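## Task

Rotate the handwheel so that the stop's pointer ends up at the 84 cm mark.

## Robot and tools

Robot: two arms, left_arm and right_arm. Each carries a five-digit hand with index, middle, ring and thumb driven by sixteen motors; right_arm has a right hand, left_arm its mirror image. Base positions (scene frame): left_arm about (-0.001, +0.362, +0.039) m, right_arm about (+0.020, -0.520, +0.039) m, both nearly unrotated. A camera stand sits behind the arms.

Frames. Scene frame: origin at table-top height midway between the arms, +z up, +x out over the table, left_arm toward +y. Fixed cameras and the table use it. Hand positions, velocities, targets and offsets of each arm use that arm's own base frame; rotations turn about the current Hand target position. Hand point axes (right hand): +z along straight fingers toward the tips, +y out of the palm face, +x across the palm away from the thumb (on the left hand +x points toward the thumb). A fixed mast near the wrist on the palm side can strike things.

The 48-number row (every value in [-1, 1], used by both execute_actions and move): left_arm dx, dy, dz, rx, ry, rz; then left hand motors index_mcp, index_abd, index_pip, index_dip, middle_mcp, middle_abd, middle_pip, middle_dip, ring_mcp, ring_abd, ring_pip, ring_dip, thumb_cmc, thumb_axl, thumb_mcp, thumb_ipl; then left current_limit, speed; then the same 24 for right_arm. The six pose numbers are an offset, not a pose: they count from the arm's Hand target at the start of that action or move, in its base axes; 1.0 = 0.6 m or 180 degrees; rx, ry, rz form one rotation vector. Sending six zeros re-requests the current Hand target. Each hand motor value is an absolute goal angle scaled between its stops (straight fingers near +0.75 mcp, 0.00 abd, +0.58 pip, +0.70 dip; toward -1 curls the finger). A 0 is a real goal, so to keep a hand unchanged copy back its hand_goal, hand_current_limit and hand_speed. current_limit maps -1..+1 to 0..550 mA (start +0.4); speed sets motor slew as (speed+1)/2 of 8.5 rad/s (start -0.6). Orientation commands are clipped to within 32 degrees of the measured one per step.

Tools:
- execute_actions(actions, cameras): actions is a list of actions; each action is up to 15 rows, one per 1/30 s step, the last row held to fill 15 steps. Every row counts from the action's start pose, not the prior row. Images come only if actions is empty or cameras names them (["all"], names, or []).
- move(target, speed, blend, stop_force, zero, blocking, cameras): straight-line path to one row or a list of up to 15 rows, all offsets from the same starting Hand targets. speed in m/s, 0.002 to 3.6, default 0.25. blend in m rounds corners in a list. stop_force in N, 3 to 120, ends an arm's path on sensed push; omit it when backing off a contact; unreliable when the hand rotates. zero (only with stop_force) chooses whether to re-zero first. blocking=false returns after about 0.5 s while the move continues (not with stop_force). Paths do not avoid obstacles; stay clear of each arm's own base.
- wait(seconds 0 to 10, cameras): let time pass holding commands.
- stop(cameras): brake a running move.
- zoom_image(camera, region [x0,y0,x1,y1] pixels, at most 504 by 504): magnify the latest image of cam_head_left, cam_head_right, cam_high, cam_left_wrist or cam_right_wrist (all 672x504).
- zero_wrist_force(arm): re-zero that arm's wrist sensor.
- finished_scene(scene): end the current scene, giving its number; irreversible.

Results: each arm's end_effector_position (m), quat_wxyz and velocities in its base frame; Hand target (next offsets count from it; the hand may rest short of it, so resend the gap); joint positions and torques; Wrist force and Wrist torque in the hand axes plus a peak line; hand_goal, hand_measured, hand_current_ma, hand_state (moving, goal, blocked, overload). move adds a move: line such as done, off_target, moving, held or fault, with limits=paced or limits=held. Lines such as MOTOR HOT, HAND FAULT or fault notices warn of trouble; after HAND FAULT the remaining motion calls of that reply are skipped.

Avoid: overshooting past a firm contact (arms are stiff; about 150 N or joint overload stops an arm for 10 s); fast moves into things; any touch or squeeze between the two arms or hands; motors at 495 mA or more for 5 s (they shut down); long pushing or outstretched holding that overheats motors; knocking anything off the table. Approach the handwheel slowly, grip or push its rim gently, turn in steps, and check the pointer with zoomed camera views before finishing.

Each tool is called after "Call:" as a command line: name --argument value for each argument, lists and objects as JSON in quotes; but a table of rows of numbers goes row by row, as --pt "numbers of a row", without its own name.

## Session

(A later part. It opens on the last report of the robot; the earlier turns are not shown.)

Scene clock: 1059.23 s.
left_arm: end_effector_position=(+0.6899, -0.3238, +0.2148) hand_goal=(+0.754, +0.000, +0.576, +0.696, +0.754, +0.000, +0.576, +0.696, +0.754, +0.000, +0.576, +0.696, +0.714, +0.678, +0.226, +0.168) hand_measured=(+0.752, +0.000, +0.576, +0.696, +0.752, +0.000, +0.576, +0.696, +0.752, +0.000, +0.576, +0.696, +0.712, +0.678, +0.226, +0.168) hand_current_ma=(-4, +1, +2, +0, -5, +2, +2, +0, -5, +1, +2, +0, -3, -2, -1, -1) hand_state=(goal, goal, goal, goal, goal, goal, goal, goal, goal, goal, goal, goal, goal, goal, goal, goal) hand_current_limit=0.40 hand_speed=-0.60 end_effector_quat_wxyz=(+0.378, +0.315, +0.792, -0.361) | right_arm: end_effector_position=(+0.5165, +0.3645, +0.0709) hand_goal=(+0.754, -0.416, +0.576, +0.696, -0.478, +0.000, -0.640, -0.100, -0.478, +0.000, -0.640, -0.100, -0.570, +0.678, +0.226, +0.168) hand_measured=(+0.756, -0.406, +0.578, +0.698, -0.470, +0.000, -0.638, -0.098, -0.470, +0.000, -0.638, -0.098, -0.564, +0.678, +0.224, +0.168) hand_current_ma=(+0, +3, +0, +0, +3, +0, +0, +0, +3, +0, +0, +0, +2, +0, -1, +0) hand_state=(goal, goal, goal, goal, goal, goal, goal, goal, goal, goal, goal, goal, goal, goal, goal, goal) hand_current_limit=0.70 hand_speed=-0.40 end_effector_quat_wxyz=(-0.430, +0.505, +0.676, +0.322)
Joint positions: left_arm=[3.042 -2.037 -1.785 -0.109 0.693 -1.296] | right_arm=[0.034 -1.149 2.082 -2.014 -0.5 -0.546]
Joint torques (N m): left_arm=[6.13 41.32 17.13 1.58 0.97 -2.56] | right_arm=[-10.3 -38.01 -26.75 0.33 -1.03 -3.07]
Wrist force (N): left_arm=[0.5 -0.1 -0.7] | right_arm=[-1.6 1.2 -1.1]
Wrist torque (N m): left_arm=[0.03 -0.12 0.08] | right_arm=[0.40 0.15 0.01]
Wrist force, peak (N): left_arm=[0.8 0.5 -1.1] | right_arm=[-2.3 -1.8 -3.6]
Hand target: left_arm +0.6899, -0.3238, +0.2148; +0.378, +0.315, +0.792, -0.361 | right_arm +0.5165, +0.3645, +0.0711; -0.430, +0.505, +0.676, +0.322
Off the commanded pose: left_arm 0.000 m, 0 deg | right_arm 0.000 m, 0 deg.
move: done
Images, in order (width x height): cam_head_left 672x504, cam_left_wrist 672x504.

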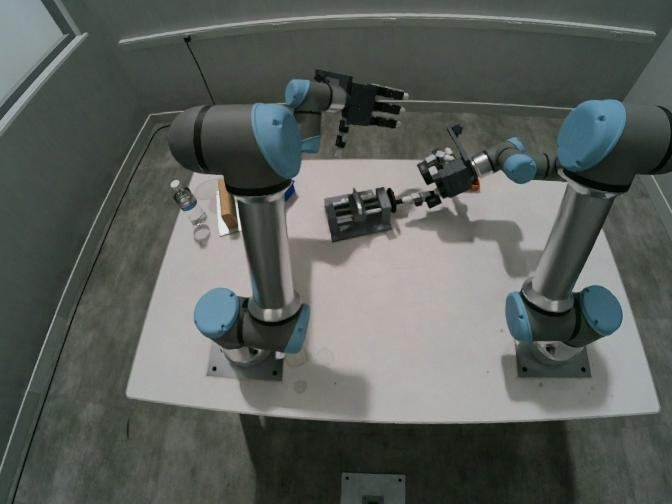

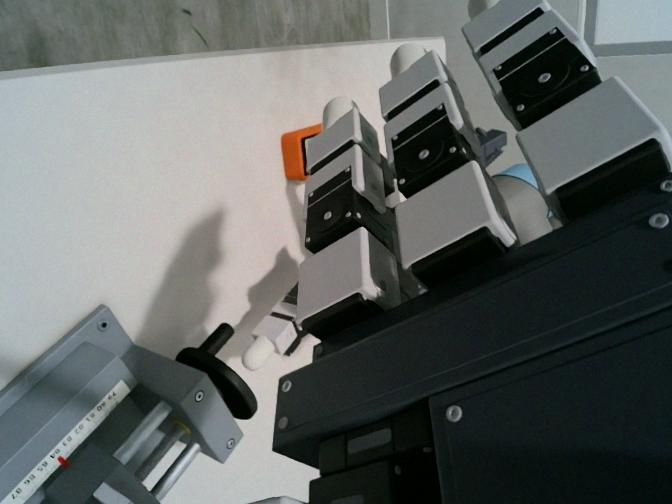

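Call:
move --pt "0 0 0 0 0 0 0.754 0 0.576 0.696 0.754 0 0.576 0.696 0.754 0 0.576 0.696 0.714 0.678 0.226 0.168 0.4 -0.6 -0.0128 -0.0037 -0.0335 0 0 0 0.754 -0.417 0.576 0.696 -0.479 0 -0.64 -0.1 -0.479 0 -0.64 -0.1 -0.571 0.678 0.226 0.168 0.7 -0.4" --pt "0 0 0 0 0 0 0.754 0 0.576 0.696 0.754 0 0.576 0.696 0.754 0 0.576 0.696 0.714 0.678 0.226 0.168 0.4 -0.6 -0.0099 -0.0029 -0.0545 0 0 0 0.754 -0.417 0.576 0.696 -0.479 0 -0.64 -0.1 -0.479 0 -0.64 -0.1 -0.571 0.678 0.226 0.168 0.7 -0.4" --pt "0 0 0 0 0 0 0.754 0 0.576 0.696 0.754 0 0.576 0.696 0.754 0 0.576 0.696 0.714 0.678 0.226 0.168 0.4 -0.6 0.0362 0.0104 -0.0582 0 0 0 0.754 -0.417 0.576 0.696 -0.479 0 -0.64 -0.1 -0.479 0 -0.64 -0.1 -0.571 0.678 0.226 0.168 0.7 -0.4" --pt "0 0 0 0 0 0 0.754 0 0.576 0.696 0.754 0 0.576 0.696 0.754 0 0.576 0.696 0.714 0.678 0.226 0.168 0.4 -0.6 0.0448 0.0129 -0.053 0 0 0 0.754 -0.417 0.576 0.696 -0.479 0 -0.64 -0.1 -0.479 0 -0.64 -0.1 -0.571 0.678 0.226 0.168 0.7 -0.4" --pt "0 0 0 0 0 0 0.754 0 0.576 0.696 0.754 0 0.576 0.696 0.754 0 0.576 0.696 0.714 0.678 0.226 0.168 0.4 -0.6 0.0384 0.0111 -0.0663 0 0 0 0.754 -0.417 0.576 0.696 -0.479 0 -0.64 -0.1 -0.479 0 -0.64 -0.1 -0.571 0.678 0.226 0.168 0.7 -0.4" --pt "0 0 0 0 0 0 0.754 0 0.576 0.696 0.754 0 0.576 0.696 0.754 0 0.576 0.696 0.714 0.678 0.226 0.168 0.4 -0.6 0.06 0.0173 -0.0393 0 0 0 0.754 -0.417 0.576 0.696 -0.479 0 -0.64 -0.1 -0.479 0 -0.64 -0.1 -0.571 0.678 0.226 0.168 0.7 -0.4" --pt "0 0 0 0 0 0 0.754 0 0.576 0.696 0.754 0 0.576 0.696 0.754 0 0.576 0.696 0.714 0.678 0.226 0.168 0.4 -0.6 0.048 0.0139 -0.0517 0 0 0 0.754 -0.417 0.576 0.696 -0.479 0 -0.64 -0.1 -0.479 0 -0.64 -0.1 -0.571 0.678 0.226 0.168 0.7 -0.4" --pt "0 0 0 0 0 0 0.754 0 0.576 0.696 0.754 0 0.576 0.696 0.754 0 0.576 0.696 0.714 0.678 0.226 0.168 0.4 -0.6 0.0192 0.0055 -0.0133 0 0 0 0.754 -0.417 0.576 0.696 -0.479 0 -0.64 -0.1 -0.479 0 -0.64 -0.1 -0.571 0.678 0.226 0.168 0.7 -0.4" --speed 0.07 --blend '[0.003,0.001,0.003,0.001,0.001,0.001,0.001,0]' --cameras '["cam_head_left","cam_left_wrist"]'

Call:
zoom_image --camera "cam_left_wrist" --region '[45, 440, 85, 480]'

Call:
zoom_image --camera "cam_left_wrist" --region '[20, 424, 80, 484]'

Call:
zoom_image --camera "cam_head_left" --region '[380, 160, 460, 220]'

Scene clock: 1107.23 s.
left_arm: end_effector_position=(+0.6899, -0.3238, +0.2148) hand_goal=(+0.754, +0.000, +0.576, +0.696, +0.754, +0.000, +0.576, +0.696, +0.754, +0.000, +0.576, +0.696, +0.714, +0.678, +0.226, +0.168) hand_measured=(+0.752, +0.000, +0.576, +0.696, +0.752, +0.000, +0.576, +0.696, +0.752, +0.000, +0.576, +0.696, +0.712, +0.678, +0.226, +0.168) hand_current_ma=(-4, +1, +2, +0, -5, +2, +2, +0, -5, +1, +2, +0, -3, -2, -1, -1) hand_state=(goal, goal, goal, goal, goal, goal, goal, goal, goal, goal, goal, goal, goal, goal, goal, goal) hand_current_limit=0.40 hand_speed=-0.60 end_effector_quat_wxyz=(+0.378, +0.315, +0.792, -0.361) | right_arm: end_effector_position=(+0.5281, +0.3678, +0.0630) hand_goal=(+0.754, -0.416, +0.576, +0.696, -0.478, +0.000, -0.640, -0.100, -0.478, +0.000, -0.640, -0.100, -0.570, +0.678, +0.226, +0.168) hand_measured=(+0.756, -0.404, +0.578, +0.698, -0.470, +0.000, -0.638, -0.098, -0.470, +0.000, -0.638, -0.098, -0.564, +0.678, +0.224, +0.168) hand_current_ma=(+0, +4, +0, +0, +3, +0, +0, +0, +3, +0, +0, +0, +2, +0, -1, +0) hand_state=(goal, goal, goal, goal, goal, goal, goal, goal, goal, goal, goal, goal, goal, goal, goal, goal) hand_current_limit=0.70 hand_speed=-0.40 end_effector_quat_wxyz=(-0.430, +0.505, +0.676, +0.322)
Joint positions: left_arm=[3.042 -2.037 -1.785 -0.109 0.693 -1.296] | right_arm=[0.04 -1.111 2.052 -2.031 -0.497 -0.536]
Joint torques (N m): left_arm=[6.16 41.37 16.99 1.52 1.05 -2.43] | right_arm=[-9.66 -41.14 -6.47 0.76 -0.93 -3.54]
Wrist force (N): left_arm=[0.4 0.1 -0.7] | right_arm=[-1.8 1.1 -1.2]
Wrist torque (N m): left_arm=[0.05 -0.11 0.06] | right_arm=[0.41 0.19 -0.01]
Wrist force, peak (N): left_arm=[0.6 0.1 -1.1] | right_arm=[-4.7 -1.6 -1.6]
Hand target: left_arm +0.6899, -0.3238, +0.2148; +0.378, +0.315, +0.792, -0.361 | right_arm +0.5280, +0.3678, +0.0631; -0.430, +0.505, +0.676, +0.322
Off the commanded pose: left_arm 0.000 m, 0 deg | right_arm 0.000 m, 0 deg.
move: done
Images, in order (width x height): cam_head_left 672x504, cam_left_wrist 672x504.

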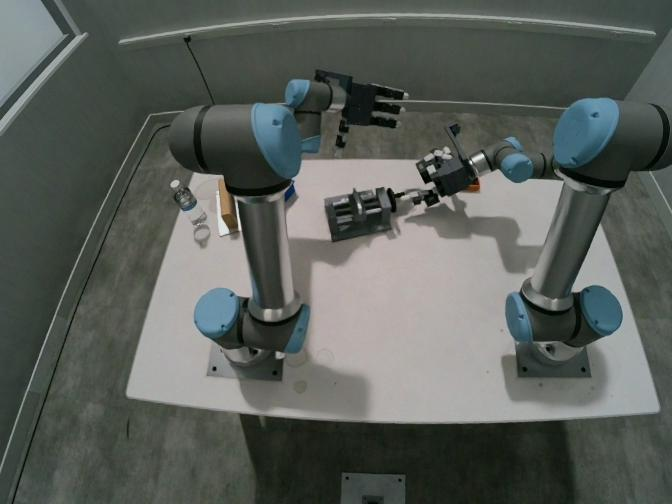

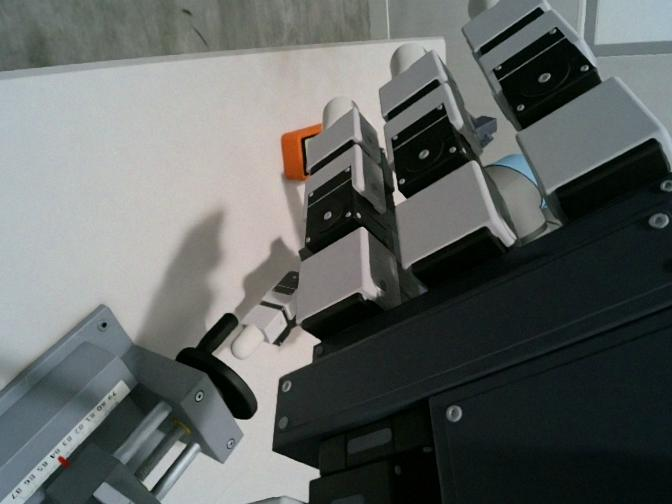

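Scaled by 12.600 from the camera's 672x504 image, which has a finer 960x720 frame.

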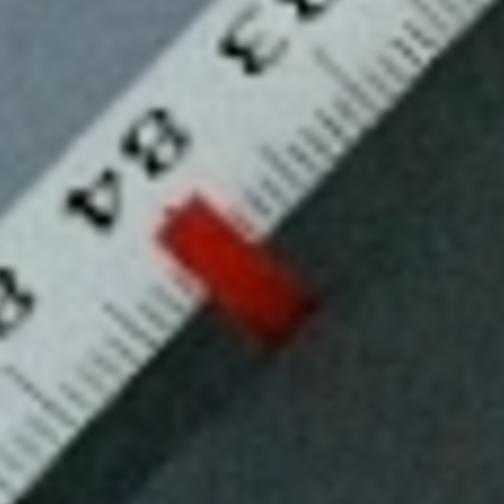

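Scaled by 8.400 from the camera's 672x504 image, which has a finer 960x720 frame.

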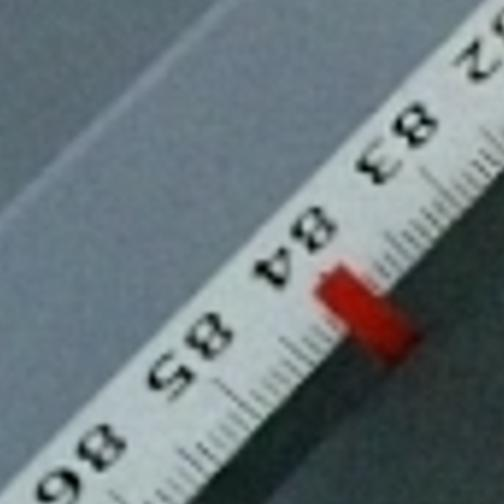

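Scaled by 6.300 from the camera's 672x504 image, which has a finer 960x720 frame.

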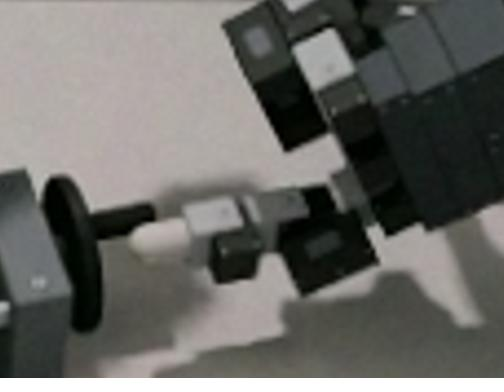

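Call:
move --target '[0,0,0,0,0,0,0.754,0,0.576,0.696,0.754,0,0.576,0.696,0.754,0,0.576,0.696,0.714,0.678,0.226,0.168,0.4,-0.6,0.0277,-0.0961,0.01,0,0,0,0.754,-0.417,0.576,0.696,-0.479,0,-0.64,-0.1,-0.479,0,-0.64,-0.1,-0.571,0.678,0.226,0.168,0.7,-0.4]' --speed 0.12

Call:
finished_scene --scene 2

Scene clock: 1116.33 s.
left_arm: end_effector_position=(+0.6899, -0.3238, +0.2148) hand_goal=(+0.754, +0.000, +0.576, +0.696, +0.754, +0.000, +0.576, +0.696, +0.754, +0.000, +0.576, +0.696, +0.714, +0.678, +0.226, +0.168) hand_measured=(+0.752, +0.000, +0.576, +0.696, +0.752, +0.000, +0.576, +0.696, +0.752, +0.000, +0.576, +0.696, +0.712, +0.678, +0.226, +0.168) hand_current_ma=(-4, +1, +2, +0, -5, +2, +2, +0, -5, +1, +2, +0, -3, -2, -1, -1) hand_state=(goal, goal, goal, goal, goal, goal, goal, goal, goal, goal, goal, goal, goal, goal, goal, goal) hand_current_limit=0.40 hand_speed=-0.60 end_effector_quat_wxyz=(+0.378, +0.315, +0.792, -0.361) | right_arm: end_effector_position=(+0.5446, +0.3102, +0.0691) hand_goal=(+0.754, -0.416, +0.576, +0.696, -0.478, +0.000, -0.640, -0.100, -0.478, +0.000, -0.640, -0.100, -0.570, +0.678, +0.226, +0.168) hand_measured=(+0.756, -0.404, +0.578, +0.698, -0.470, +0.000, -0.638, -0.098, -0.470, +0.000, -0.638, -0.098, -0.564, +0.678, +0.224, +0.168) hand_current_ma=(+0, +4, +0, +0, +3, +0, +0, +0, +3, +0, +0, +0, +2, +0, -1, +0) hand_state=(goal, goal, goal, goal, goal, goal, goal, goal, goal, goal, goal, goal, goal, goal, goal, goal) hand_current_limit=0.70 hand_speed=-0.40 end_effector_quat_wxyz=(-0.430, +0.505, +0.676, +0.322)
Joint positions: left_arm=[3.042 -2.037 -1.785 -0.109 0.693 -1.296] | right_arm=[-0.073 -1.135 2.01 -1.803 -0.557 -0.725]
Joint torques (N m): left_arm=[6.06 41.34 17.17 1.55 0.96 -2.4] | right_arm=[-9.49 -22.86 -26.31 1.18 -1.18 -3.1]
Wrist force (N): left_arm=[0.7 0.0 -0.7] | right_arm=[-1.8 1.1 -1.1]
Wrist torque (N m): left_arm=[0.04 -0.15 0.08] | right_arm=[0.41 0.18 -0.01]
Wrist force, peak (N): left_arm=[0.7 0.1 -1.0] | right_arm=[-2.1 1.4 -1.2]
Hand target: left_arm +0.6899, -0.3238, +0.2148; +0.378, +0.315, +0.792, -0.361 | right_arm +0.5447, +0.3101, +0.0691; -0.430, +0.505, +0.676, +0.322
Off the commanded pose: left_arm 0.000 m, 0 deg | right_arm 0.000 m, 0 deg.
move: done

The scene is finished: the task was done.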